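# Assemble two printed parts to match the sample on the stand

## Task

Join the two 3D-printed parts so they match the already-assembled example on the stand. The robot must not tip over or finish leaning, and nothing may be knocked about or moved out of the work area; any of these means failure.

## Robot and tools

ROBOT. A Dexmate Vega on three wheels: two steerable front wheels and a passive rear caster. Its torso folds like a Z through three joints: torso_hip_rad (0 to 1.57), torso_knee_rad (0 to 3.141) and torso_waist_rad (-1.57 to 1.57). The chest's forward lean equals knee - hip - waist. It begins in the preset stand (0.469, 1.617, 1.048). Other presets are stand_high (0.78, 1.57, 0.44), lean_20 (0.52, 1.05, 0.18), lean_45 (0.52, 1.05, -0.26) and low_lean_45 (0, 0, -0.79). Fold the arms before going to low_lean_45. It has a head with pan and two tilts, and two 7-joint arms, each with a two-finger gripper.

JOINT SIGNS. Left shoulder pitch positive lowers the arm; on the right arm, negative lowers it. Elbow 0 is straight and negative bends it (-3.041 to 0.214). Left wrist pitch positive tips the hand down; on the right, negative does. Wrist yaw positive turns the hand left on both arms. Gripper values run 0 (shut) to 0.785 rad per finger. At angle a, the pads are about 0.24a - 0.002 m apart at the hand point. The fold posture, in arm key order: left 1, 0.5, -0.6, -2.5, 0, -0.9, 0; right -1, -0.5, 0.6, -2.5, 0, 0.9, 0.

FRAMES. All positions are in metres. The base frame sits on the floor at the base's turning point, with x forward, y left and z up. left_hand and right_hand are reported in this frame. Each is a point between the fingers, 0.033 m back from the closed tips. The fingers point along the hand's z axis and close along its y axis, and the camera is on the hand's back (-x). The odometry frame is the base frame as it was at the start. base_odometry counts wheel rotation only, so slip reads as travel. turned_by_wheels and turned_by_imu give the turn since the previous result, in rad, positive left. base_tilt reports forward and right lean in degrees.

TOOL move. One action per call.
- base: one command per call, each a relative offset from where the base currently is. translate_m is metres, forward positive, -2 to 2. strafe_m is metres, left positive, -2 to 2. rotate_rad is radians, counter-clockwise positive, -3.2 to 3.2. The front wheels steer first, which takes up to about 1.1 s.
- joints: absolute targets in radians, keyed by joint name, within the limits above.
- target: one hand's absolute pose in the base frame. Fields: side ("left"/"right"); x, y, z in m (-3 to 3); pitch_deg (90 points the fingers down, 0 is level, -30 to 95); heading_deg (0 is forward, positive counter-clockwise); roll_deg (defaults to 0, positive rotates clockwise seen from behind the hand). Heading and roll accept -360 to 360. Set line_only true to insist on a straight path. The pose is checked against the robot only, not the scene. Straight paths go up to 45 cm. Otherwise the hand follows an arc, which can swing the elbow wide or flip the hand over. An arm closer than 2 cm to the body can only be moved with joints.
- speeds: caps for this action only. translate_m and strafe_m take 0.04 to 0.3 m/s; rotate_rad takes 0.1 to 0.6 rad/s.
- min_time_s: 0.1 to 8 s, the least time any arm or head motion may take.
- cameras: a list from head_camera, left_wrist_camera, right_wrist_camera and all.
A call with no action just returns the state and images. base and joints can be combined; target can only be paired with min_time_s.

RESULT LINES. "move" reads done, or otherwise the worst status. base_status and joint_status can show done, off_target (still pushing), contact_stop, contact_stop_at_<key>, time_out, not_followed or limit_stop_at_motor_heat. A contact stop or time-out halts that joint's whole group (torso, left arm or right arm), and the group holds where it stopped. Hand status is reached (within 10 mm and 2°), short (re-send if it says part of), or refused with a reason. A refused call cancels every later move, wait and finished_scene call in the same reply. "joint command not followed" with a cause means the arm-collision check held the arm back. on_its_own lists anything the robot did uncommanded. Joint torques and motor temperatures are listed per arm in joint order.

OTHER TOOLS. wait(seconds 0 to 10, cameras) lets time pass and then returns the state. zoom_image(camera, region [x0,y0,x1,y1] in pixels, at most 504 by 504) enlarges part of the most recent image. read_manual gives licence texts only. finished_scene ends the scene for good, and the assembly must stay correct without the robot holding it.

CAUTIONS. The robot can fall with nothing to stop it, and it cannot get up. Leaning far forward or holding an arm out over the front makes this more likely. The base keeps driving into furniture. After a straight drive, a turned_by_imu reading above 0.03 rad suggests a bump, and a time_out means something held the base back. Unfolding arms near a table can hit it and shove the robot backward. The arms must never strike or squeeze each other hard, grippers and fingers included. After a contact stop, move the arm away so the motors stop pushing. A contact torque beyond a joint's limit freezes that arm for 10 s. Motors overheat when they carry load, hold an arm outstretched or push against something they cannot reach; at 80 °C the arm shuts down for 30 to 60 s. A held part sinks about 2 cm into the soft fingers. The gripper's angle does not tell you whether anything is held; use the cameras. Do not drop parts, let go of them while they are moving, or hit anything hard.

Each tool is called as name(argument=value, ...) on one line, values as JSON.

## Session

move()

Scene clock: 0.00 s.
Joint torques (N m): no reading
Motor temperatures (°C): left_arm=[36 38 42 42 45 49 48] | right_arm=[39 39 43 40 41 42 44]
base_odometry: x=+0.000 y=+0.000 heading=+0.000
turned_by_wheels: +0.000
turned_by_imu: +0.000
base_tilt: forward=-0.1 right=-0.1
base_status: not commanded
joint_positions: torso_hip_rad=+0.469 torso_knee_rad=+1.617 torso_waist_rad=+1.048 left_shoulder_pitch_rad=+2.197 left_shoulder_yaw_rad=+0.018 left_upper_arm_roll_rad=-0.007 left_elbow_rad=-1.085 left_forearm_roll_rad=-0.011 left_wrist_pitch_rad=-0.498 left_wrist_yaw_rad=+0.014 left_gripper_rad=+0.005 right_shoulder_pitch_rad=-2.195 right_shoulder_yaw_rad=+0.009 right_upper_arm_roll_rad=-0.004 right_elbow_rad=-1.105 right_forearm_roll_rad=-0.020 right_wrist_pitch_rad=+0.514 right_wrist_yaw_rad=-0.019 right_gripper_rad=+0.005 head_pan_rad=+0.000 head_tilt_rad=+0.000 head_camera_tilt_rad=+0.000
joint_status: not commanded
chest: x=-0.0112 y=+0.0000 z=+1.4155 quat_wxyz=(+0.999, +0.000, +0.050, +0.000) (m; base frame)
left_hand: x=+0.1699 y=+0.2483 z=+0.6208 quat_wxyz=(+0.416, -0.002, +0.909, +0.014) pitch_deg=+40.9 heading_deg=+2.0 roll_deg=+1.8 back=up (m; base frame)
right_hand: x=+0.1850 y=-0.2251 z=+0.6324 quat_wxyz=(+0.432, -0.002, +0.902, -0.004) pitch_deg=+38.8 heading_deg=-0.4 roll_deg=-0.7 back=up (m; base frame)
pictures: head_camera, left_wrist_camera, right_wrist_camera

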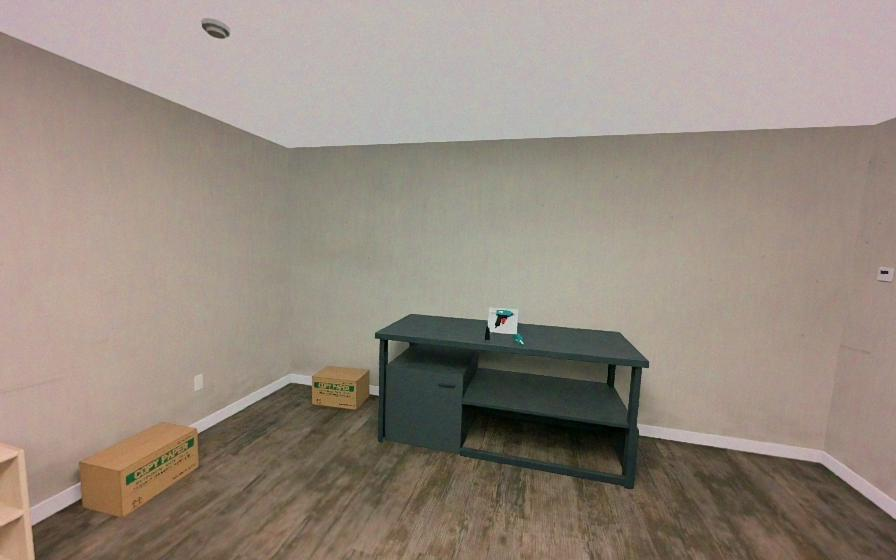

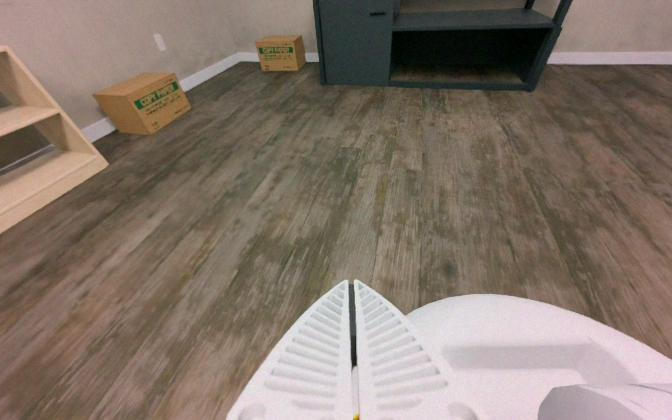

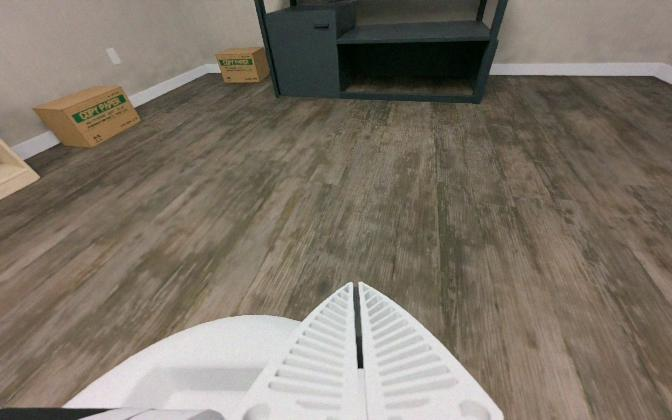

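zoom_image(camera="head_camera", region=[440, 290, 580, 370])

zoom_image(camera="head_camera", region=[360, 290, 660, 490])

Scaled by 3.600 from the camera's 896x560 image, which has a finer 960x600 frame.

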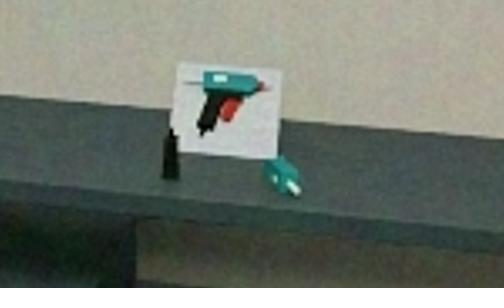

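Scaled by 1.680 from the camera's 896x560 image, which has a finer 960x600 frame.

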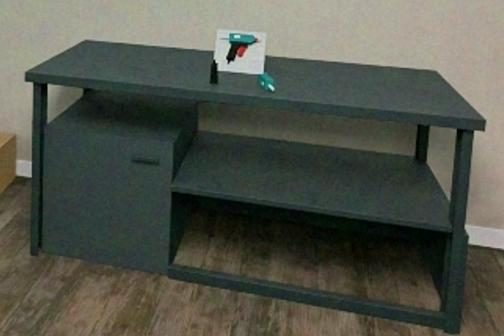

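move(base={"rotate_rad": -0.105})

move(base={"translate_m": 1.38})

move(base={"rotate_rad": -0.19}, joints={"head_camera_tilt_rad": 0.6}, cameras=["head_camera"])

Scene clock: 1.93 s.
Joint torques (N m): left_arm=[8.04 -0.24 0.1 -0.28 0.16 -2.07 -0.29] | right_arm=[-2.81 1.45 0.48 -1.18 -0.18 1.87 -0.34]
move: done
base_odometry: x=+0.000 y=+0.000 heading=-0.104
turned_by_wheels: -0.104
turned_by_imu: -0.102
base_tilt: forward=-0.1 right=-0.2
base_status: done
joint_positions: torso_hip_rad=+0.469 torso_knee_rad=+1.617 torso_waist_rad=+1.048 left_shoulder_pitch_rad=+2.197 left_shoulder_yaw_rad=+0.018 left_upper_arm_roll_rad=-0.007 left_elbow_rad=-1.085 left_forearm_roll_rad=-0.011 left_wrist_pitch_rad=-0.498 left_wrist_yaw_rad=+0.014 left_gripper_rad=+0.005 right_shoulder_pitch_rad=-2.195 right_shoulder_yaw_rad=+0.009 right_upper_arm_roll_rad=-0.004 right_elbow_rad=-1.105 right_forearm_roll_rad=-0.020 right_wrist_pitch_rad=+0.514 right_wrist_yaw_rad=-0.019 right_gripper_rad=+0.005 head_pan_rad=+0.000 head_tilt_rad=+0.000 head_camera_tilt_rad=+0.000
joint_status: not commanded
chest: x=-0.0112 y=+0.0000 z=+1.4155 quat_wxyz=(+0.999, +0.000, +0.050, +0.000) (m; base frame)
left_hand: x=+0.1699 y=+0.2483 z=+0.6208 quat_wxyz=(+0.416, -0.002, +0.909, +0.014) pitch_deg=+40.9 heading_deg=+2.0 roll_deg=+1.8 back=up (m; base frame)
right_hand: x=+0.1850 y=-0.2251 z=+0.6324 quat_wxyz=(+0.432, -0.002, +0.902, -0.004) pitch_deg=+38.8 heading_deg=-0.4 roll_deg=-0.7 back=up (m; base frame)
pictures: none

Scene clock: 8.37 s.
Joint torques (N m): left_arm=[6.58 1.93 0.13 -0.88 -0.06 -1.33 -0.42] | right_arm=[-3.23 -1.4 0 -3.19 -0.06 1.71 -0.03]
move: done
base_odometry: x=+1.372 y=-0.144 heading=-0.105
turned_by_wheels: -0.001
turned_by_imu: +0.000
base_tilt: forward=-0.1 right=-0.2
base_status: done
joint_positions: torso_hip_rad=+0.469 torso_knee_rad=+1.617 torso_waist_rad=+1.048 left_shoulder_pitch_rad=+2.197 left_shoulder_yaw_rad=+0.018 left_upper_arm_roll_rad=-0.007 left_elbow_rad=-1.085 left_forearm_roll_rad=-0.011 left_wrist_pitch_rad=-0.498 left_wrist_yaw_rad=+0.014 left_gripper_rad=+0.005 right_shoulder_pitch_rad=-2.195 right_shoulder_yaw_rad=+0.009 right_upper_arm_roll_rad=-0.004 right_elbow_rad=-1.105 right_forearm_roll_rad=-0.020 right_wrist_pitch_rad=+0.514 right_wrist_yaw_rad=-0.019 right_gripper_rad=+0.005 head_pan_rad=+0.000 head_tilt_rad=+0.000 head_camera_tilt_rad=+0.000
joint_status: not commanded
chest: x=-0.0111 y=+0.0000 z=+1.4155 quat_wxyz=(+0.999, +0.000, +0.050, +0.000) (m; base frame)
left_hand: x=+0.1699 y=+0.2483 z=+0.6208 quat_wxyz=(+0.416, -0.002, +0.909, +0.014) pitch_deg=+40.9 heading_deg=+2.0 roll_deg=+1.8 back=up (m; base frame)
right_hand: x=+0.1850 y=-0.2251 z=+0.6324 quat_wxyz=(+0.432, -0.002, +0.902, -0.004) pitch_deg=+38.8 heading_deg=-0.4 roll_deg=-0.7 back=up (m; base frame)
pictures: none

Scene clock: 10.17 s.
Joint torques (N m): left_arm=[8.11 -0.36 1.17 -1.09 -0.16 -1.39 -0.26] | right_arm=[-4.7 1.32 1.03 -1.82 0.55 1.18 -0.2]
move: done
base_odometry: x=+1.373 y=-0.145 heading=-0.294
turned_by_wheels: -0.189
turned_by_imu: -0.187
base_tilt: forward=-0.1 right=-0.2
base_status: done
joint_positions: torso_hip_rad=+0.469 torso_knee_rad=+1.617 torso_waist_rad=+1.048 left_shoulder_pitch_rad=+2.197 left_shoulder_yaw_rad=+0.018 left_upper_arm_roll_rad=-0.007 left_elbow_rad=-1.085 left_forearm_roll_rad=-0.011 left_wrist_pitch_rad=-0.498 left_wrist_yaw_rad=+0.014 left_gripper_rad=+0.005 right_shoulder_pitch_rad=-2.195 right_shoulder_yaw_rad=+0.009 right_upper_arm_roll_rad=-0.004 right_elbow_rad=-1.105 right_forearm_roll_rad=-0.020 right_wrist_pitch_rad=+0.514 right_wrist_yaw_rad=-0.019 right_gripper_rad=+0.005 head_pan_rad=+0.000 head_tilt_rad=+0.000 head_camera_tilt_rad=+0.599
joint_status: all done
chest: x=-0.0111 y=+0.0000 z=+1.4155 quat_wxyz=(+0.999, +0.000, +0.050, +0.000) (m; base frame)
left_hand: x=+0.1699 y=+0.2483 z=+0.6208 quat_wxyz=(+0.416, -0.002, +0.909, +0.014) pitch_deg=+40.9 heading_deg=+2.0 roll_deg=+1.8 back=up (m; base frame)
right_hand: x=+0.1850 y=-0.2251 z=+0.6324 quat_wxyz=(+0.432, -0.002, +0.902, -0.004) pitch_deg=+38.8 heading_deg=-0.4 roll_deg=-0.7 back=up (m; base frame)
pictures: head_camera
camera_calibration:
head_camera: T_world_to_cam=[[0.0303725, -0.998734, 0.0400915, -0.0317188], [-0.649626, -0.0502075, -0.758594, 1.1254], [0.759647, -0.00300406, -0.650329, 0.983669], [0, 0, 0, 1]] pos_world=[-0.015187, 0.02778, 1.4947]

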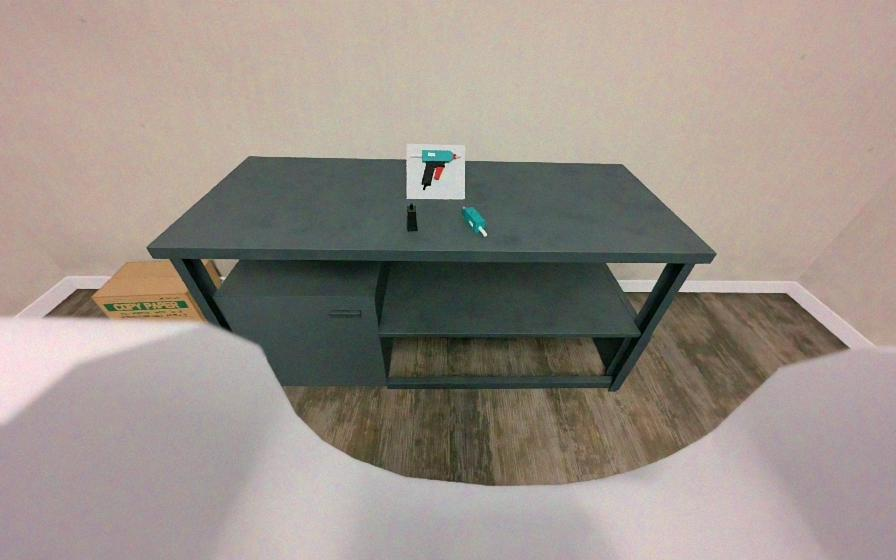

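zoom_image(camera="head_camera", region=[390, 130, 510, 250])

Scaled by 4.200 from the camera's 896x560 image, which has a finer 960x600 frame.

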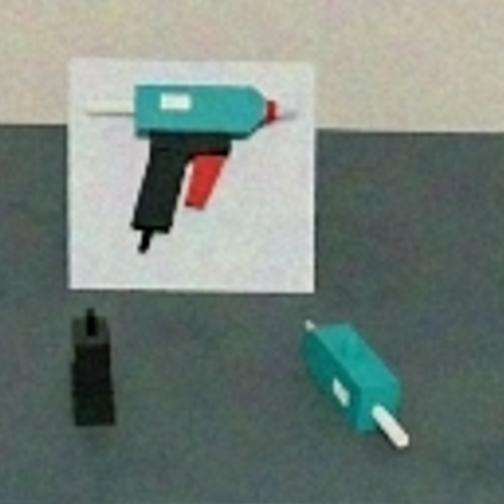

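move(target={"side":"left","x":0.4,"y":0.3,"z":1.1,"pitch_deg":45,"heading_deg":0})

move(target={"side":"right","x":0.4,"y":-0.3,"z":1.1,"pitch_deg":45,"heading_deg":0})

move(base={"translate_m": 0.4}, speeds={"translate_m": 0.15}, joints={"head_camera_tilt_rad": 0.8}, cameras=["all"])

zoom_image(camera="head_camera", region=[370, 120, 550, 300])

Scene clock: 20.03 s.
Joint torques (N m): left_arm=[2.67 3.21 -10.78 -0.12 -0.02 1.31 -0.33] | right_arm=[-3.96 -0.74 0.63 -0.23 0.13 0.31 -0.01]
move: done
base_odometry: x=+1.373 y=-0.145 heading=-0.294
turned_by_wheels: +0.000
turned_by_imu: +0.000
base_tilt: forward=-0.1 right=-0.2
base_status: not commanded
joint_positions: torso_hip_rad=+0.469 torso_knee_rad=+1.617 torso_waist_rad=+1.048 left_shoulder_pitch_rad=+2.859 left_shoulder_yaw_rad=+1.278 left_upper_arm_roll_rad=-1.171 left_elbow_rad=-2.611 left_forearm_roll_rad=+1.196 left_wrist_pitch_rad=-0.474 left_wrist_yaw_rad=-0.899 left_gripper_rad=+0.005 right_shoulder_pitch_rad=-2.195 right_shoulder_yaw_rad=+0.009 right_upper_arm_roll_rad=-0.004 right_elbow_rad=-1.105 right_forearm_roll_rad=-0.020 right_wrist_pitch_rad=+0.514 right_wrist_yaw_rad=-0.019 right_gripper_rad=+0.005 head_pan_rad=+0.000 head_tilt_rad=+0.000 head_camera_tilt_rad=+0.599
joint_status: not commanded
chest: x=-0.0111 y=+0.0000 z=+1.4155 quat_wxyz=(+0.999, +0.000, +0.050, +0.000) (m; base frame)
left_hand: x=+0.3994 y=+0.3024 z=+1.0979 quat_wxyz=(+0.001, +0.925, +0.005, +0.380) pitch_deg=+45.3 heading_deg=+0.1 roll_deg=-0.5 back=down (m; base frame)
left_hand_status: reached (checked arc [a long move; over the whole arc the hand travels 0.64 m to end 0.53 m from its start, up to 0.15 m off the straight line; left_elbow_rad turns most, 1.53 rad; on the way or at its end the hand turns up to 180 deg from its attitude at the start], planned for 5.1 s): 3 mm and 0.6 deg off.
right_hand: x=+0.1850 y=-0.2251 z=+0.6324 quat_wxyz=(+0.432, -0.002, +0.902, -0.004) pitch_deg=+38.8 heading_deg=-0.4 roll_deg=-0.7 back=up (m; base frame)
pictures: none

Scene clock: 26.63 s.
Joint torques (N m): left_arm=[1.54 2.13 -11.44 -0.72 0.19 0.51 -0.69] | right_arm=[-0.3 -1.81 11.33 -0.47 0.49 -0.45 -0.09]
move: done
base_odometry: x=+1.373 y=-0.145 heading=-0.294
turned_by_wheels: +0.000
turned_by_imu: +0.000
base_tilt: forward=-0.1 right=-0.1
base_status: not commanded
joint_positions: torso_hip_rad=+0.469 torso_knee_rad=+1.617 torso_waist_rad=+1.048 left_shoulder_pitch_rad=+2.862 left_shoulder_yaw_rad=+1.283 left_upper_arm_roll_rad=-1.175 left_elbow_rad=-2.616 left_forearm_roll_rad=+1.200 left_wrist_pitch_rad=-0.474 left_wrist_yaw_rad=-0.902 left_gripper_rad=+0.005 right_shoulder_pitch_rad=-2.801 right_shoulder_yaw_rad=-1.268 right_upper_arm_roll_rad=+1.127 right_elbow_rad=-2.613 right_forearm_roll_rad=-1.191 right_wrist_pitch_rad=+0.497 right_wrist_yaw_rad=+0.908 right_gripper_rad=+0.005 head_pan_rad=+0.000 head_tilt_rad=+0.000 head_camera_tilt_rad=+0.599
joint_status: not commanded
chest: x=-0.0111 y=+0.0000 z=+1.4155 quat_wxyz=(+0.999, +0.000, +0.050, +0.000) (m; base frame)
left_hand: x=+0.3999 y=+0.3000 z=+1.0999 quat_wxyz=(+0.000, +0.924, +0.000, +0.383) pitch_deg=+45.0 heading_deg=+0.0 roll_deg=+0.0 back=down (m; base frame)
right_hand: x=+0.3994 y=-0.3021 z=+1.0979 quat_wxyz=(+0.002, -0.925, +0.004, -0.380) pitch_deg=+45.3 heading_deg=+0.0 roll_deg=+0.5 back=down (m; base frame)
right_hand_status: reached (checked arc [a long move; over the whole arc the hand travels 0.61 m to end 0.52 m from its start, up to 0.14 m off the straight line; right_elbow_rad turns most, 1.51 rad; on the way or at its end the hand turns up to 180 deg from its attitude at the start], planned for 5.1 s): 3 mm and 0.6 deg off.
pictures: none

Scene clock: 30.83 s.
Joint torques (N m): left_arm=[0.82 1.97 -12.13 -0.07 0.47 0.98 -0.33] | right_arm=[-2.29 -1.17 10.64 -2.23 -0.15 -0.9 0.26]
move: done
base_odometry: x=+1.755 y=-0.261 heading=-0.295
turned_by_wheels: -0.001
turned_by_imu: -0.001
base_tilt: forward=-0.1 right=-0.1
base_status: done
joint_positions: torso_hip_rad=+0.469 torso_knee_rad=+1.617 torso_waist_rad=+1.048 left_shoulder_pitch_rad=+2.862 left_shoulder_yaw_rad=+1.283 left_upper_arm_roll_rad=-1.175 left_elbow_rad=-2.616 left_forearm_roll_rad=+1.200 left_wrist_pitch_rad=-0.474 left_wrist_yaw_rad=-0.902 left_gripper_rad=+0.005 right_shoulder_pitch_rad=-2.803 right_shoulder_yaw_rad=-1.272 right_upper_arm_roll_rad=+1.131 right_elbow_rad=-2.618 right_forearm_roll_rad=-1.195 right_wrist_pitch_rad=+0.497 right_wrist_yaw_rad=+0.911 right_gripper_rad=+0.005 head_pan_rad=+0.000 head_tilt_rad=+0.000 head_camera_tilt_rad=+0.799
joint_status: all done
chest: x=-0.0111 y=+0.0000 z=+1.4155 quat_wxyz=(+0.999, +0.000, +0.050, +0.000) (m; base frame)
left_hand: x=+0.3999 y=+0.3000 z=+1.0999 quat_wxyz=(+0.000, +0.924, +0.000, +0.383) pitch_deg=+45.0 heading_deg=+0.0 roll_deg=+0.0 back=down (m; base frame)
right_hand: x=+0.4000 y=-0.3000 z=+1.1000 quat_wxyz=(+0.000, -0.924, +0.000, -0.383) pitch_deg=+45.0 heading_deg=+0.0 roll_deg=+0.0 back=down (m; base frame)
pictures: head_camera, left_wrist_camera, right_wrist_camera
camera_calibration:
head_camera: T_world_to_cam=[[0.0377314, -0.998734, 0.0332544, -0.021011], [-0.78742, -0.0502045, -0.614368, 0.900886], [0.61526, -0.00300419, -0.788318, 1.17698], [0, 0, 0, 1]] pos_world=[-0.0139797, 0.02778, 1.48201]
left_wrist_camera: T_world_to_cam=[[0.0257768, 0.999658, 0.004414, -0.311639], [0.676325, -0.0206906, 0.736313, -1.00397], [0.736153, -0.0159945, -0.676627, 0.59702], [0, 0, 0, 1]] pos_world=[0.247545, 0.300309, 1.14457]
right_wrist_camera: T_world_to_cam=[[0.0575608, 0.998068, 0.023406, 0.258889], [0.673869, -0.0561405, 0.736715, -1.02935], [0.736605, -0.0266333, -0.675799, 0.581581], [0, 0, 0, 1]] pos_world=[0.250352, -0.300688, 1.14531]

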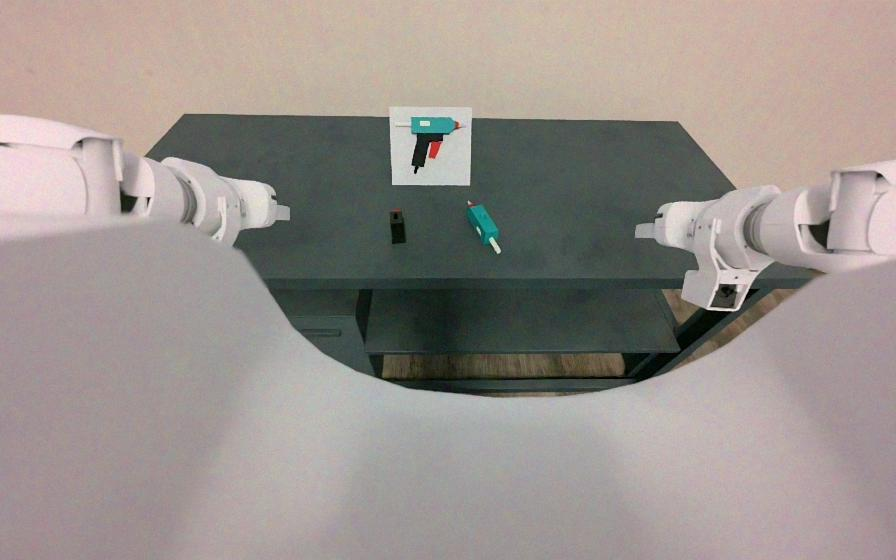

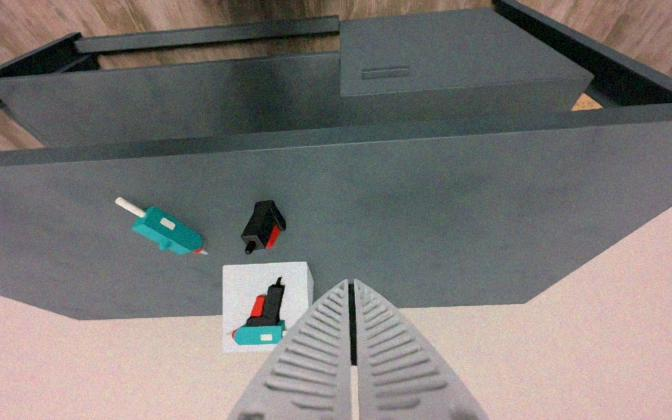

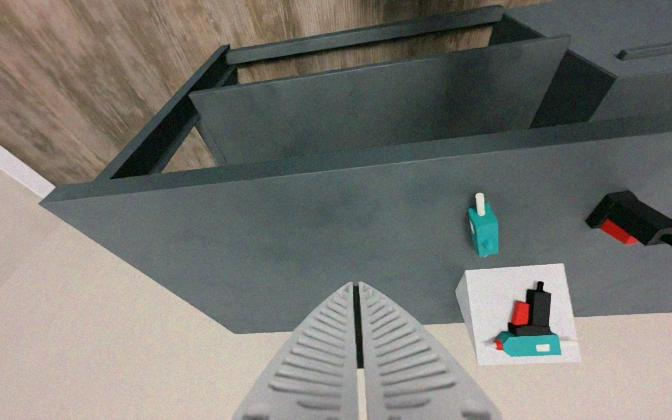

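Scaled by 2.800 from the camera's 896x560 image, which has a finer 960x600 frame.

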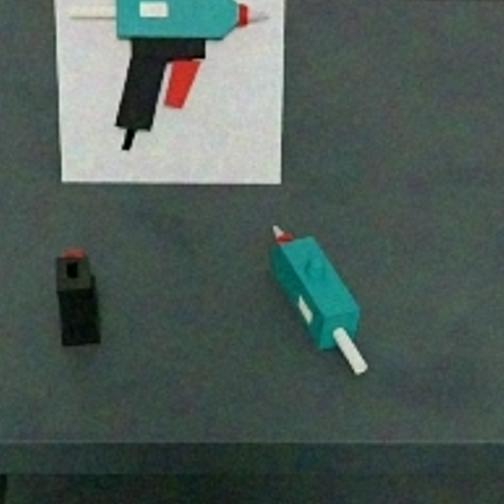

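zoom_image(camera="left_wrist_camera", region=[90, 180, 330, 360])

zoom_image(camera="right_wrist_camera", region=[440, 170, 672, 370])

Scaled by 2.100 from the camera's 672x420 image, which has a finer 960x600 frame.

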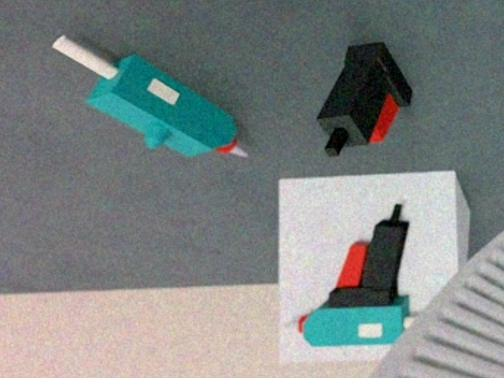

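Scaled by 2.172 from the camera's 672x420 image, which has a finer 960x600 frame.

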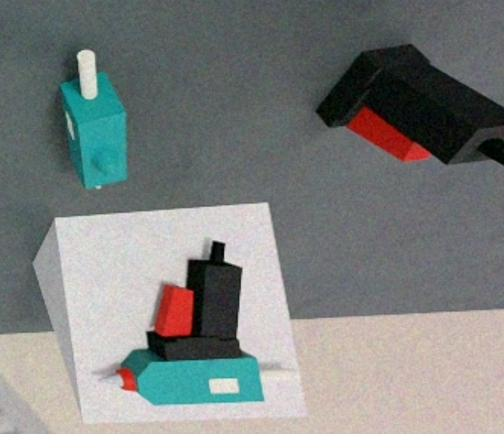

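move(target={"side":"left","x":0.50,"y":0.15,"z":1.07,"pitch_deg":70,"heading_deg":0})

move(joints={"left_gripper_rad":0.35}, cameras=["all"])

zoom_image(camera="left_wrist_camera", region=[170, 100, 490, 400])

Scene clock: 43.63 s.
Joint torques (N m): left_arm=[-20.84 -1.75 -6.06 2.31 -0.51 0.49 -0.51] | right_arm=[-2.59 -3 9.75 -2.07 -0.52 -1.15 0.52]
move: done
base_odometry: x=+1.755 y=-0.261 heading=-0.295
turned_by_wheels: +0.000
turned_by_imu: +0.000
base_tilt: forward=-0.1 right=-0.1
base_status: not commanded
joint_positions: torso_hip_rad=+0.469 torso_knee_rad=+1.617 torso_waist_rad=+1.048 left_shoulder_pitch_rad=+0.001 left_shoulder_yaw_rad=+1.014 left_upper_arm_roll_rad=+1.563 left_elbow_rad=-2.097 left_forearm_roll_rad=+0.494 left_wrist_pitch_rad=-0.438 left_wrist_yaw_rad=-1.347 left_gripper_rad=+0.005 right_shoulder_pitch_rad=-2.803 right_shoulder_yaw_rad=-1.272 right_upper_arm_roll_rad=+1.131 right_elbow_rad=-2.618 right_forearm_roll_rad=-1.195 right_wrist_pitch_rad=+0.497 right_wrist_yaw_rad=+0.911 right_gripper_rad=+0.005 head_pan_rad=+0.000 head_tilt_rad=+0.000 head_camera_tilt_rad=+0.799
joint_status: not commanded
chest: x=-0.0111 y=+0.0000 z=+1.4155 quat_wxyz=(+0.999, +0.000, +0.050, +0.000) (m; base frame)
left_hand: x=+0.4998 y=+0.1490 z=+1.0697 quat_wxyz=(+0.002, +0.985, +0.000, +0.174) pitch_deg=+70.0 heading_deg=-0.5 roll_deg=-0.5 back=down (m; base frame)
left_hand_status: reached (checked arc [the straight line was blocked; over the whole arc the hand travels 0.31 m to end 0.18 m from its start, up to 0.06 m off the straight line; left_shoulder_pitch_rad turns most, 2.87 rad; on the way or at its end the hand turns up to 28 deg from its attitude at the start], planned for 9.3 s): 1 mm and 0.2 deg off.
right_hand: x=+0.4000 y=-0.3000 z=+1.1000 quat_wxyz=(+0.000, -0.924, +0.000, -0.383) pitch_deg=+45.0 heading_deg=+0.0 roll_deg=+0.0 back=down (m; base frame)
pictures: none

Scene clock: 44.53 s.
Joint torques (N m): left_arm=[-19.18 -0.14 -5.75 1.54 -0.43 0.49 -0.68] | right_arm=[-0.06 -4.3 9.79 -2.57 -0.05 -0.4 0.38]
move: done
base_odometry: x=+1.755 y=-0.261 heading=-0.295
turned_by_wheels: +0.000
turned_by_imu: +0.000
base_tilt: forward=+0.0 right=-0.1
base_status: not commanded
joint_positions: torso_hip_rad=+0.469 torso_knee_rad=+1.617 torso_waist_rad=+1.048 left_shoulder_pitch_rad=-0.003 left_shoulder_yaw_rad=+1.013 left_upper_arm_roll_rad=+1.567 left_elbow_rad=-2.096 left_forearm_roll_rad=+0.493 left_wrist_pitch_rad=-0.438 left_wrist_yaw_rad=-1.348 left_gripper_rad=+0.350 right_shoulder_pitch_rad=-2.803 right_shoulder_yaw_rad=-1.272 right_upper_arm_roll_rad=+1.131 right_elbow_rad=-2.618 right_forearm_roll_rad=-1.195 right_wrist_pitch_rad=+0.497 right_wrist_yaw_rad=+0.911 right_gripper_rad=+0.005 head_pan_rad=+0.000 head_tilt_rad=+0.000 head_camera_tilt_rad=+0.799
joint_status: all done
chest: x=-0.0111 y=+0.0000 z=+1.4155 quat_wxyz=(+0.999, +0.000, +0.050, +0.000) (m; base frame)
left_hand: x=+0.5000 y=+0.1497 z=+1.0700 quat_wxyz=(+0.000, +0.985, +0.000, +0.174) pitch_deg=+70.0 heading_deg=-0.2 roll_deg=-0.1 back=down (m; base frame)
right_hand: x=+0.4000 y=-0.3000 z=+1.1000 quat_wxyz=(+0.000, -0.924, +0.000, -0.383) pitch_deg=+45.0 heading_deg=+0.0 roll_deg=+0.0 back=down (m; base frame)
pictures: head_camera, left_wrist_camera, right_wrist_camera
camera_calibration:
head_camera: T_world_to_cam=[[0.0377314, -0.998734, 0.0332544, -0.021011], [-0.78742, -0.0502045, -0.614368, 0.900886], [0.61526, -0.00300419, -0.788318, 1.17698], [0, 0, 0, 1]] pos_world=[-0.0139797, 0.02778, 1.48201]
left_wrist_camera: T_world_to_cam=[[0.0254822, 0.999645, -0.00775466, -0.150646], [0.924028, -0.0205931, 0.38177, -0.797166], [0.381475, -0.0168939, -0.924225, 0.943082], [0, 0, 0, 1]] pos_world=[0.38068, 0.150109, 1.17479]
right_wrist_camera: T_world_to_cam=[[0.0575608, 0.998068, 0.023406, 0.258889], [0.673869, -0.0561405, 0.736715, -1.02935], [0.736605, -0.0266333, -0.675799, 0.581581], [0, 0, 0, 1]] pos_world=[0.250352, -0.300688, 1.14531]

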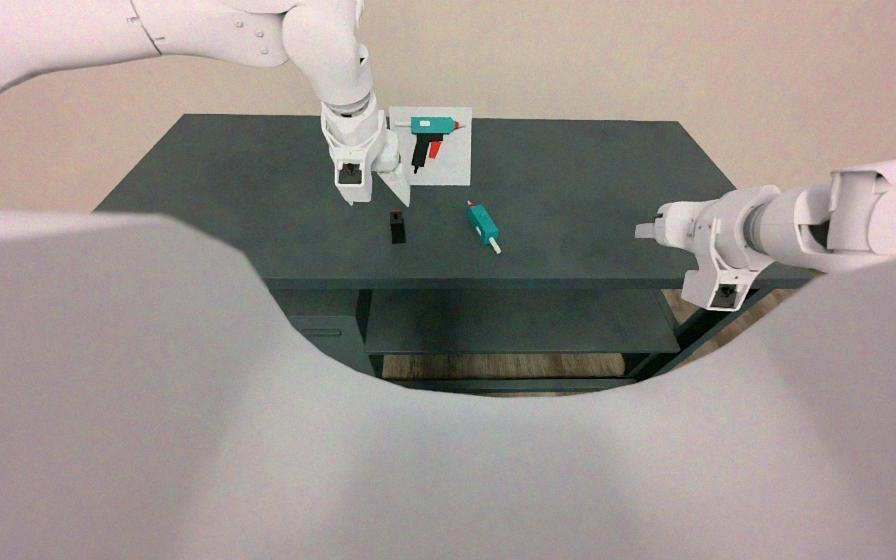

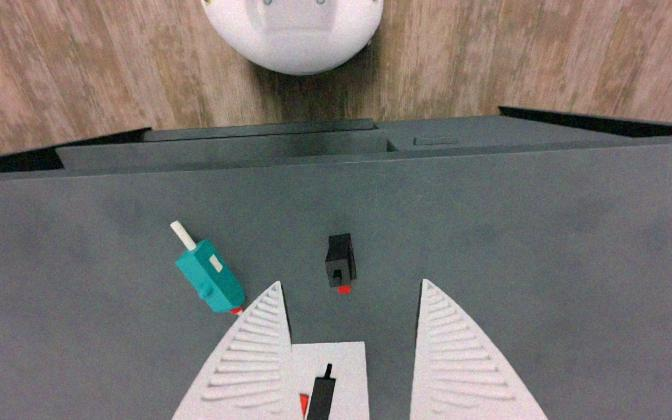

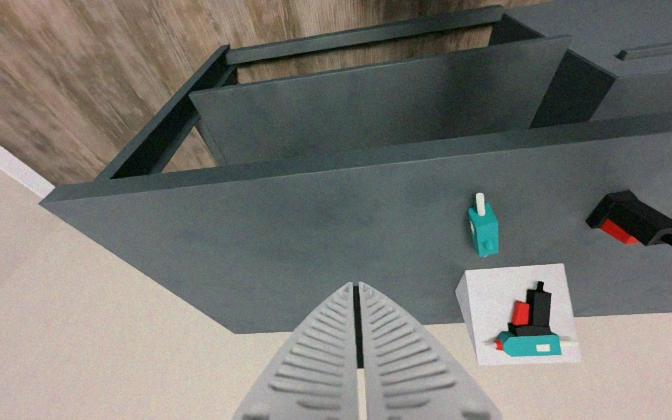

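Scaled by 1.575 from the camera's 672x420 image, which has a finer 960x600 frame.

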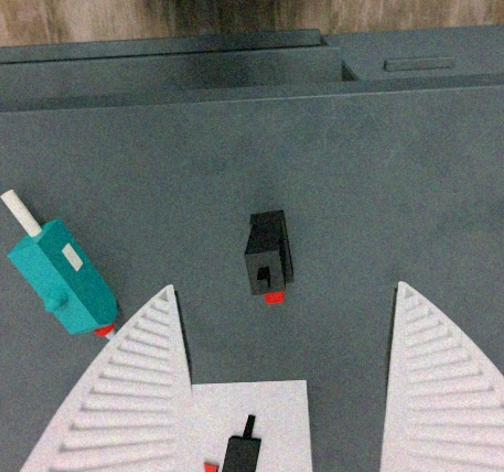

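zoom_image(camera="left_wrist_camera", region=[290, 210, 390, 310])

zoom_image(camera="left_wrist_camera", region=[160, 210, 270, 320])

zoom_image(camera="head_camera", region=[380, 190, 520, 270])

zoom_image(camera="right_wrist_camera", region=[572, 170, 672, 270])

Scaled by 5.040 from the camera's 672x420 image, which has a finer 960x600 frame.

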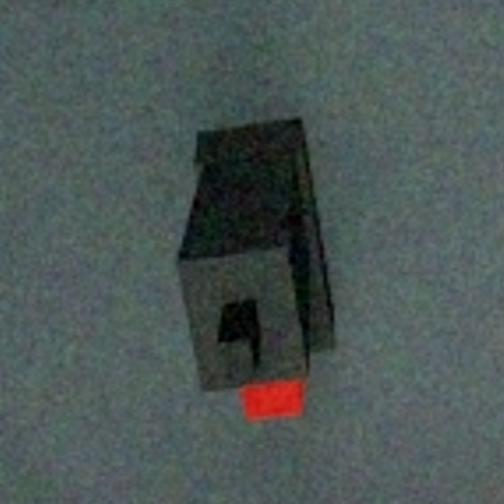

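Scaled by 4.582 from the camera's 672x420 image, which has a finer 960x600 frame.

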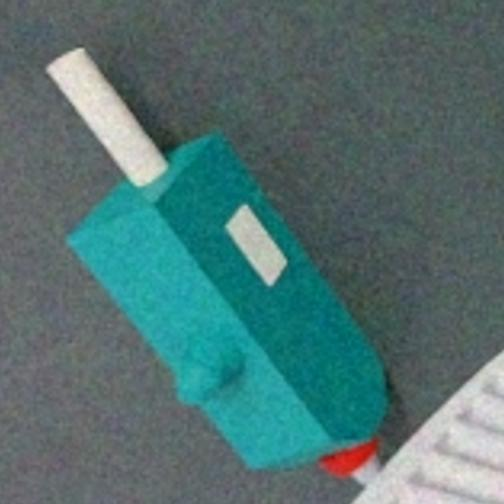

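Scaled by 3.600 from the camera's 896x560 image, which has a finer 960x600 frame.

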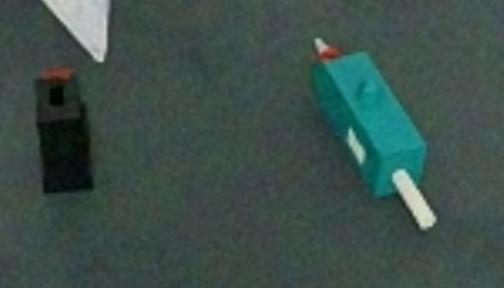

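Scaled by 5.040 from the camera's 672x420 image, which has a finer 960x600 frame.

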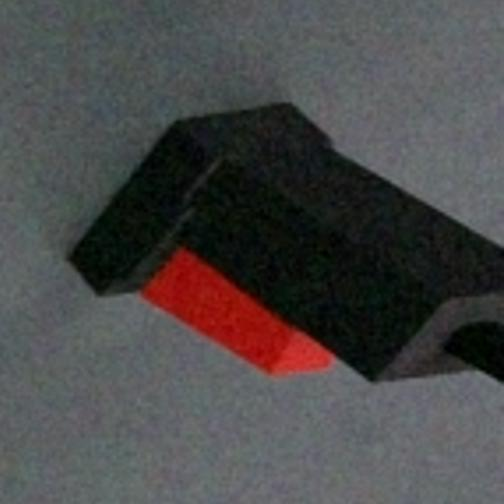

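move(target={"side":"left","x":0.556,"y":0.138,"z":1.01,"pitch_deg":78,"heading_deg":7}, cameras=["head_camera","left_wrist_camera"])

zoom_image(camera="left_wrist_camera", region=[240, 180, 440, 380])

zoom_image(camera="head_camera", region=[340, 150, 520, 270])

Scene clock: 49.53 s.
Joint torques (N m): left_arm=[-15 -0.88 -6.5 2 -0.68 -0.71 0.5] | right_arm=[-0.36 -3.38 10.76 -2.15 0.1 -0.59 0.04]
move: done
base_odometry: x=+1.755 y=-0.261 heading=-0.295
turned_by_wheels: +0.000
turned_by_imu: +0.000
base_tilt: forward=-0.1 right=-0.1
base_status: not commanded
joint_positions: torso_hip_rad=+0.469 torso_knee_rad=+1.617 torso_waist_rad=+1.048 left_shoulder_pitch_rad=+0.036 left_shoulder_yaw_rad=+0.723 left_upper_arm_roll_rad=+1.610 left_elbow_rad=-1.573 left_forearm_roll_rad=+0.433 left_wrist_pitch_rad=-0.539 left_wrist_yaw_rad=-1.285 left_gripper_rad=+0.350 right_shoulder_pitch_rad=-2.803 right_shoulder_yaw_rad=-1.272 right_upper_arm_roll_rad=+1.131 right_elbow_rad=-2.618 right_forearm_roll_rad=-1.195 right_wrist_pitch_rad=+0.497 right_wrist_yaw_rad=+0.911 right_gripper_rad=+0.005 head_pan_rad=+0.000 head_tilt_rad=+0.000 head_camera_tilt_rad=+0.799
joint_status: not commanded
chest: x=-0.0111 y=+0.0000 z=+1.4155 quat_wxyz=(+0.999, +0.000, +0.050, +0.000) (m; base frame)
left_hand: x=+0.5557 y=+0.1381 z=+1.0108 quat_wxyz=(-0.006, +0.993, +0.060, +0.105) pitch_deg=+77.9 heading_deg=+6.9 roll_deg=-0.1 back=down (m; base frame)
left_hand_status: reached (straight line, planned for 2.0 s): 1 mm and 0.1 deg off.
right_hand: x=+0.4000 y=-0.3000 z=+1.1000 quat_wxyz=(+0.000, -0.924, +0.000, -0.383) pitch_deg=+45.0 heading_deg=+0.0 roll_deg=+0.0 back=down (m; base frame)
pictures: head_camera, left_wrist_camera
camera_calibration:
head_camera: T_world_to_cam=[[0.0377314, -0.998734, 0.0332544, -0.021011], [-0.78742, -0.0502045, -0.614368, 0.900886], [0.61526, -0.00300419, -0.788318, 1.17698], [0, 0, 0, 1]] pos_world=[-0.0139797, 0.02778, 1.48201]
left_wrist_camera: T_world_to_cam=[[-0.09694, 0.995235, -0.0105174, -0.0695173], [0.963216, 0.0964718, 0.250815, -0.731848], [0.250634, 0.0141834, -0.967978, 0.979529], [0, 0, 0, 1]] pos_world=[0.452686, 0.125896, 1.13099]

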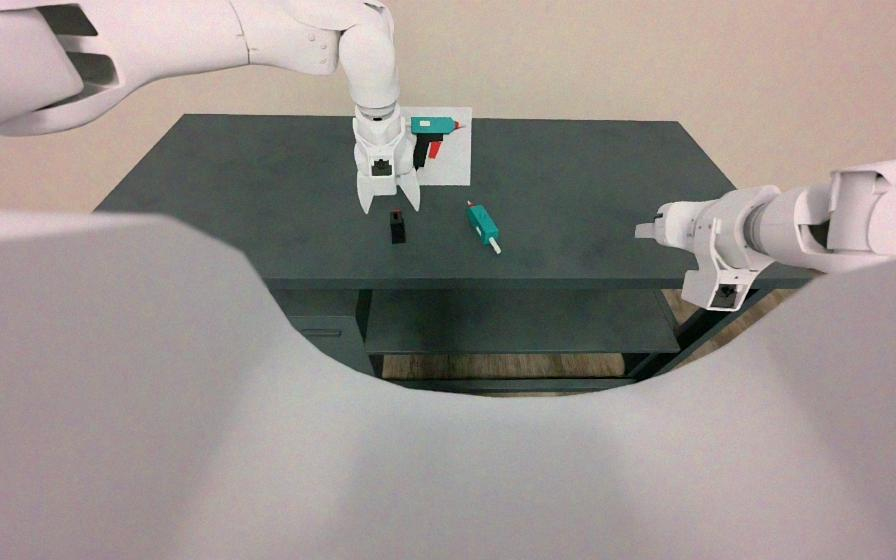

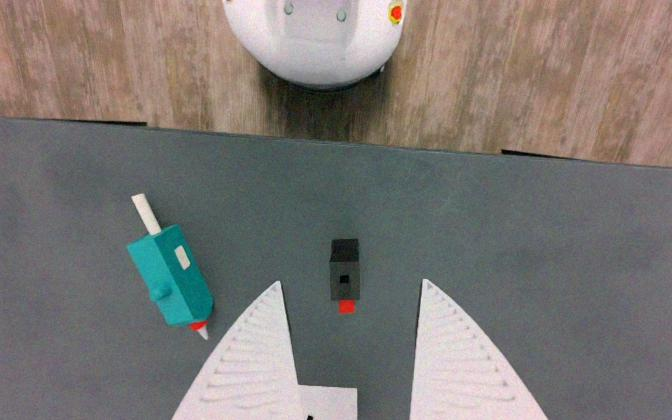

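Scaled by 2.520 from the camera's 672x420 image, which has a finer 960x600 frame.

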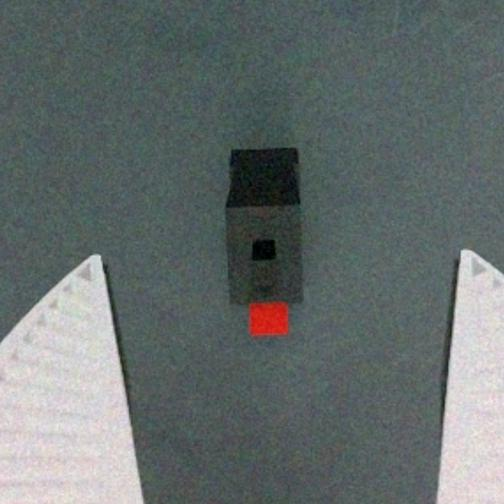

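Scaled by 2.800 from the camera's 896x560 image, which has a finer 960x600 frame.

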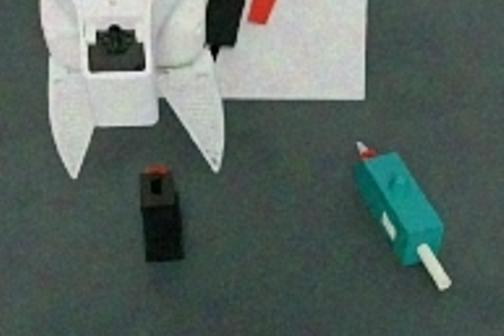

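move(target={"side":"left","x":0.568,"y":0.132,"z":0.965,"pitch_deg":78,"heading_deg":7}, cameras=["head_camera","left_wrist_camera","right_wrist_camera"])

zoom_image(camera="left_wrist_camera", region=[240, 180, 440, 380])

zoom_image(camera="head_camera", region=[340, 150, 520, 270])

zoom_image(camera="right_wrist_camera", region=[452, 130, 672, 330])

Scene clock: 52.53 s.
Joint torques (N m): left_arm=[-17.59 -1.52 -6.87 1.63 -0.14 0.46 0.54] | right_arm=[-1.84 -0.79 11.1 -2.85 -0.53 -1.22 0.23]
move: done
base_odometry: x=+1.755 y=-0.261 heading=-0.295
turned_by_wheels: +0.000
turned_by_imu: +0.000
base_tilt: forward=-0.1 right=-0.1
base_status: not commanded
joint_positions: torso_hip_rad=+0.469 torso_knee_rad=+1.617 torso_waist_rad=+1.048 left_shoulder_pitch_rad=+0.092 left_shoulder_yaw_rad=+0.646 left_upper_arm_roll_rad=+1.635 left_elbow_rad=-1.445 left_forearm_roll_rad=+0.514 left_wrist_pitch_rad=-0.553 left_wrist_yaw_rad=-1.195 left_gripper_rad=+0.350 right_shoulder_pitch_rad=-2.803 right_shoulder_yaw_rad=-1.272 right_upper_arm_roll_rad=+1.131 right_elbow_rad=-2.618 right_forearm_roll_rad=-1.195 right_wrist_pitch_rad=+0.497 right_wrist_yaw_rad=+0.911 right_gripper_rad=+0.005 head_pan_rad=+0.000 head_tilt_rad=+0.000 head_camera_tilt_rad=+0.799
joint_status: not commanded
chest: x=-0.0111 y=+0.0000 z=+1.4155 quat_wxyz=(+0.999, +0.000, +0.050, +0.000) (m; base frame)
left_hand: x=+0.5677 y=+0.1322 z=+0.9670 quat_wxyz=(-0.006, +0.993, +0.061, +0.104) pitch_deg=+78.0 heading_deg=+6.9 roll_deg=-0.1 back=down (m; base frame)
left_hand_status: reached (straight line, planned for 0.8 s): 2 mm and 0.0 deg off.
right_hand: x=+0.4000 y=-0.3000 z=+1.1000 quat_wxyz=(+0.000, -0.924, +0.000, -0.383) pitch_deg=+45.0 heading_deg=+0.0 roll_deg=+0.0 back=down (m; base frame)
pictures: head_camera, left_wrist_camera, right_wrist_camera
camera_calibration:
head_camera: T_world_to_cam=[[0.0377314, -0.998734, 0.0332544, -0.021011], [-0.78742, -0.0502045, -0.614368, 0.900886], [0.61526, -0.00300419, -0.788318, 1.17698], [0, 0, 0, 1]] pos_world=[-0.0139797, 0.02778, 1.48201]
left_wrist_camera: T_world_to_cam=[[-0.0982344, 0.995107, -0.010629, -0.0619838], [0.963397, 0.0977703, 0.249614, -0.731007], [0.249432, 0.0142808, -0.968287, 0.935237], [0, 0, 0, 1]] pos_world=[0.464884, 0.119795, 1.08739]
right_wrist_camera: T_world_to_cam=[[0.0575608, 0.998068, 0.023406, 0.258889], [0.673869, -0.0561405, 0.736715, -1.02935], [0.736605, -0.0266333, -0.675799, 0.581581], [0, 0, 0, 1]] pos_world=[0.250352, -0.300688, 1.14531]

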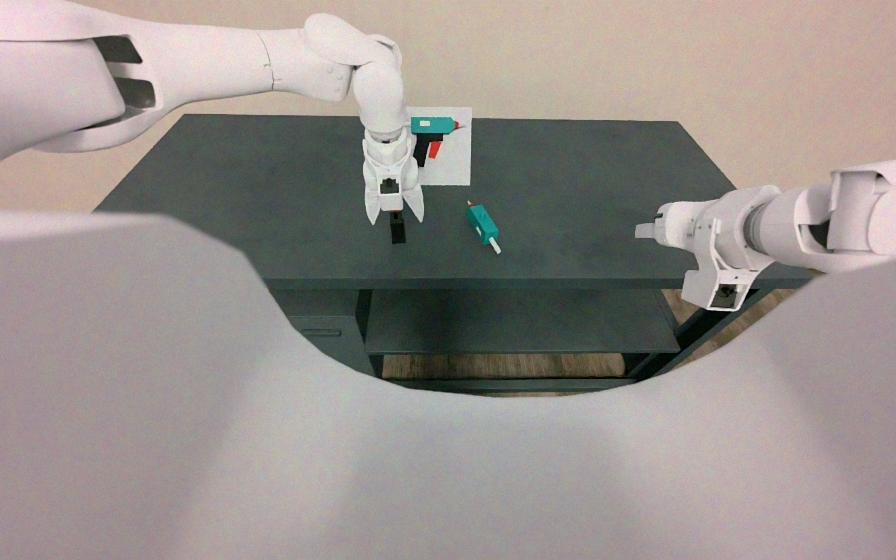

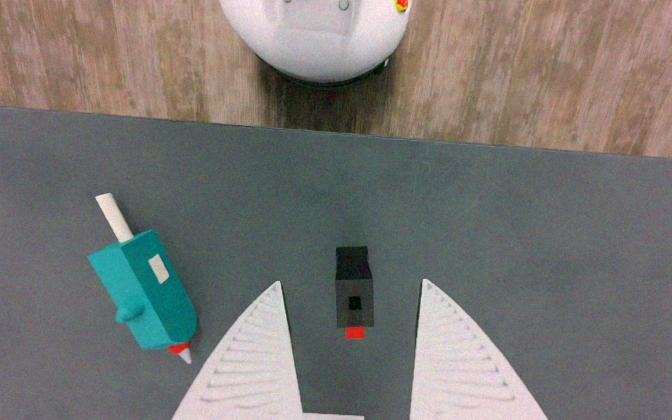

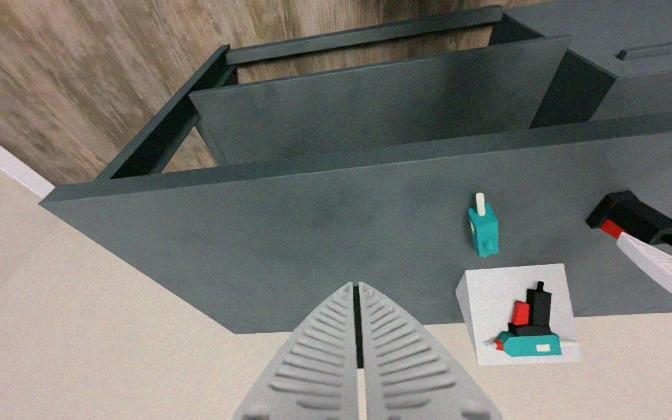

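Scaled by 2.520 from the camera's 672x420 image, which has a finer 960x600 frame.

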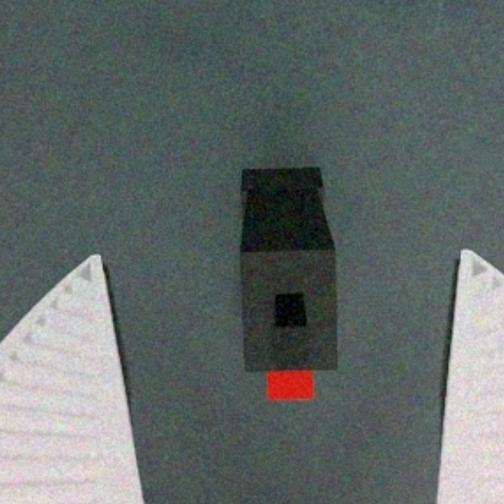

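Scaled by 2.800 from the camera's 896x560 image, which has a finer 960x600 frame.

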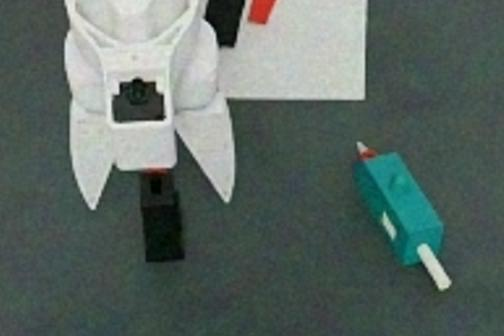

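Scaled by 2.291 from the camera's 672x420 image, which has a finer 960x600 frame.

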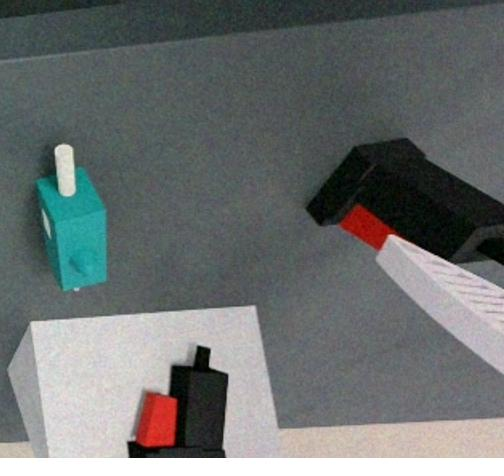

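move(target={"side":"left","x":0.5765,"y":0.133,"z":0.926,"pitch_deg":78,"heading_deg":7}, cameras=["head_camera","left_wrist_camera"])

zoom_image(camera="left_wrist_camera", region=[240, 180, 440, 380])

zoom_image(camera="head_camera", region=[340, 150, 520, 270])

Scene clock: 54.80 s.
Joint torques (N m): left_arm=[-18.09 -1.91 -6.28 1.69 -0.29 0 0.34] | right_arm=[-2.07 -3.29 11.17 -1.38 -0.36 0.44 0.16]
move: done
base_odometry: x=+1.755 y=-0.261 heading=-0.295
turned_by_wheels: +0.000
turned_by_imu: +0.000
base_tilt: forward=+0.0 right=-0.1
base_status: not commanded
joint_positions: torso_hip_rad=+0.469 torso_knee_rad=+1.617 torso_waist_rad=+1.048 left_shoulder_pitch_rad=+0.139 left_shoulder_yaw_rad=+0.587 left_upper_arm_roll_rad=+1.659 left_elbow_rad=-1.326 left_forearm_roll_rad=+0.587 left_wrist_pitch_rad=-0.572 left_wrist_yaw_rad=-1.103 left_gripper_rad=+0.350 right_shoulder_pitch_rad=-2.803 right_shoulder_yaw_rad=-1.272 right_upper_arm_roll_rad=+1.131 right_elbow_rad=-2.618 right_forearm_roll_rad=-1.195 right_wrist_pitch_rad=+0.497 right_wrist_yaw_rad=+0.911 right_gripper_rad=+0.005 head_pan_rad=+0.000 head_tilt_rad=+0.000 head_camera_tilt_rad=+0.799
joint_status: not commanded
chest: x=-0.0111 y=+0.0000 z=+1.4155 quat_wxyz=(+0.999, +0.000, +0.050, +0.000) (m; base frame)
left_hand: x=+0.5764 y=+0.1329 z=+0.9279 quat_wxyz=(-0.006, +0.993, +0.061, +0.104) pitch_deg=+78.0 heading_deg=+6.9 roll_deg=-0.1 back=down (m; base frame)
left_hand_status: reached (straight line, planned for 0.7 s): 2 mm and 0.0 deg off.
right_hand: x=+0.4000 y=-0.3000 z=+1.1000 quat_wxyz=(+0.000, -0.924, +0.000, -0.383) pitch_deg=+45.0 heading_deg=+0.0 roll_deg=+0.0 back=down (m; base frame)
pictures: head_camera, left_wrist_camera
camera_calibration:
head_camera: T_world_to_cam=[[0.0377314, -0.998734, 0.0332544, -0.021011], [-0.78742, -0.0502045, -0.614368, 0.900886], [0.61526, -0.00300419, -0.788318, 1.17698], [0, 0, 0, 1]] pos_world=[-0.0139797, 0.02778, 1.48201]
left_wrist_camera: T_world_to_cam=[[-0.0982344, 0.995107, -0.010629, -0.0623507], [0.963397, 0.0977703, 0.249614, -0.729611], [0.249432, 0.0142808, -0.968287, 0.895221], [0, 0, 0, 1]] pos_world=[0.473484, 0.120595, 1.04829]

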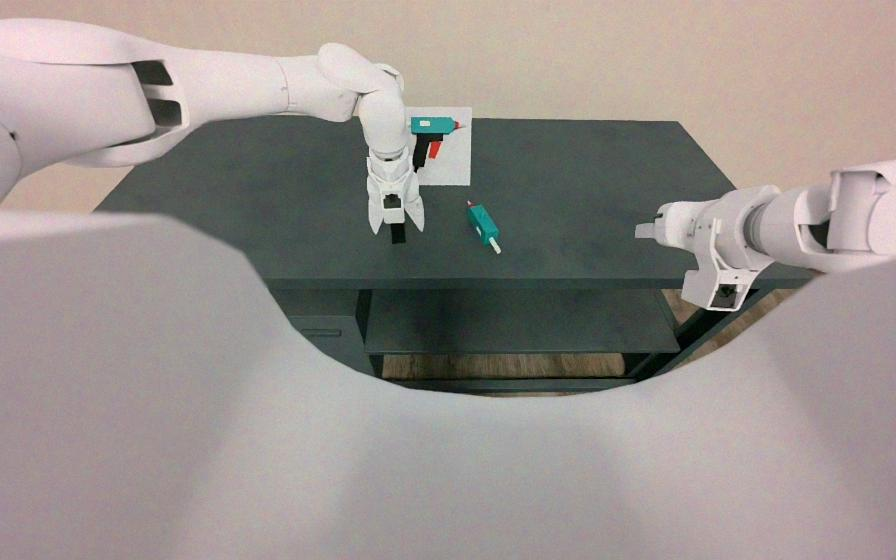

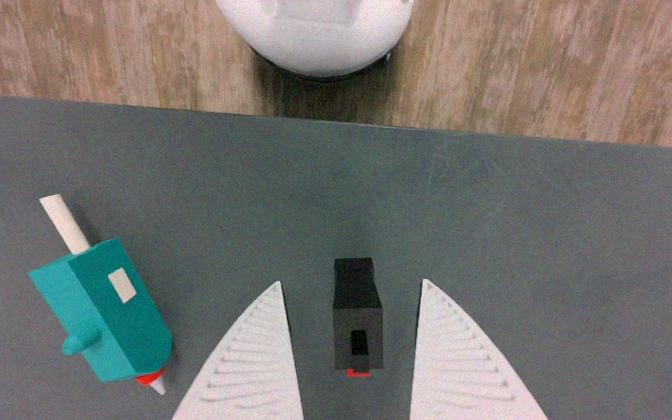

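Scaled by 2.520 from the camera's 672x420 image, which has a finer 960x600 frame.

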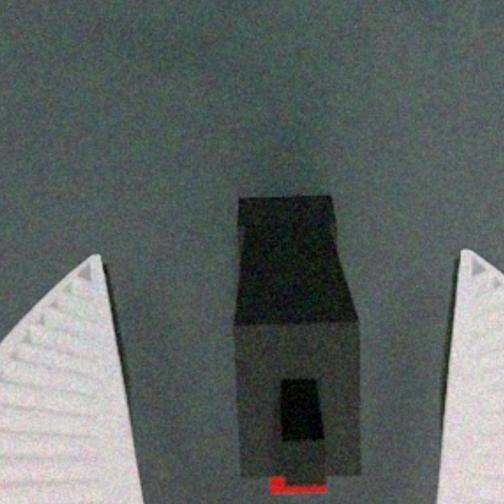

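Scaled by 2.800 from the camera's 896x560 image, which has a finer 960x600 frame.

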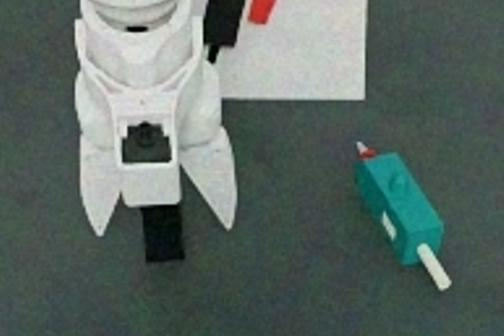

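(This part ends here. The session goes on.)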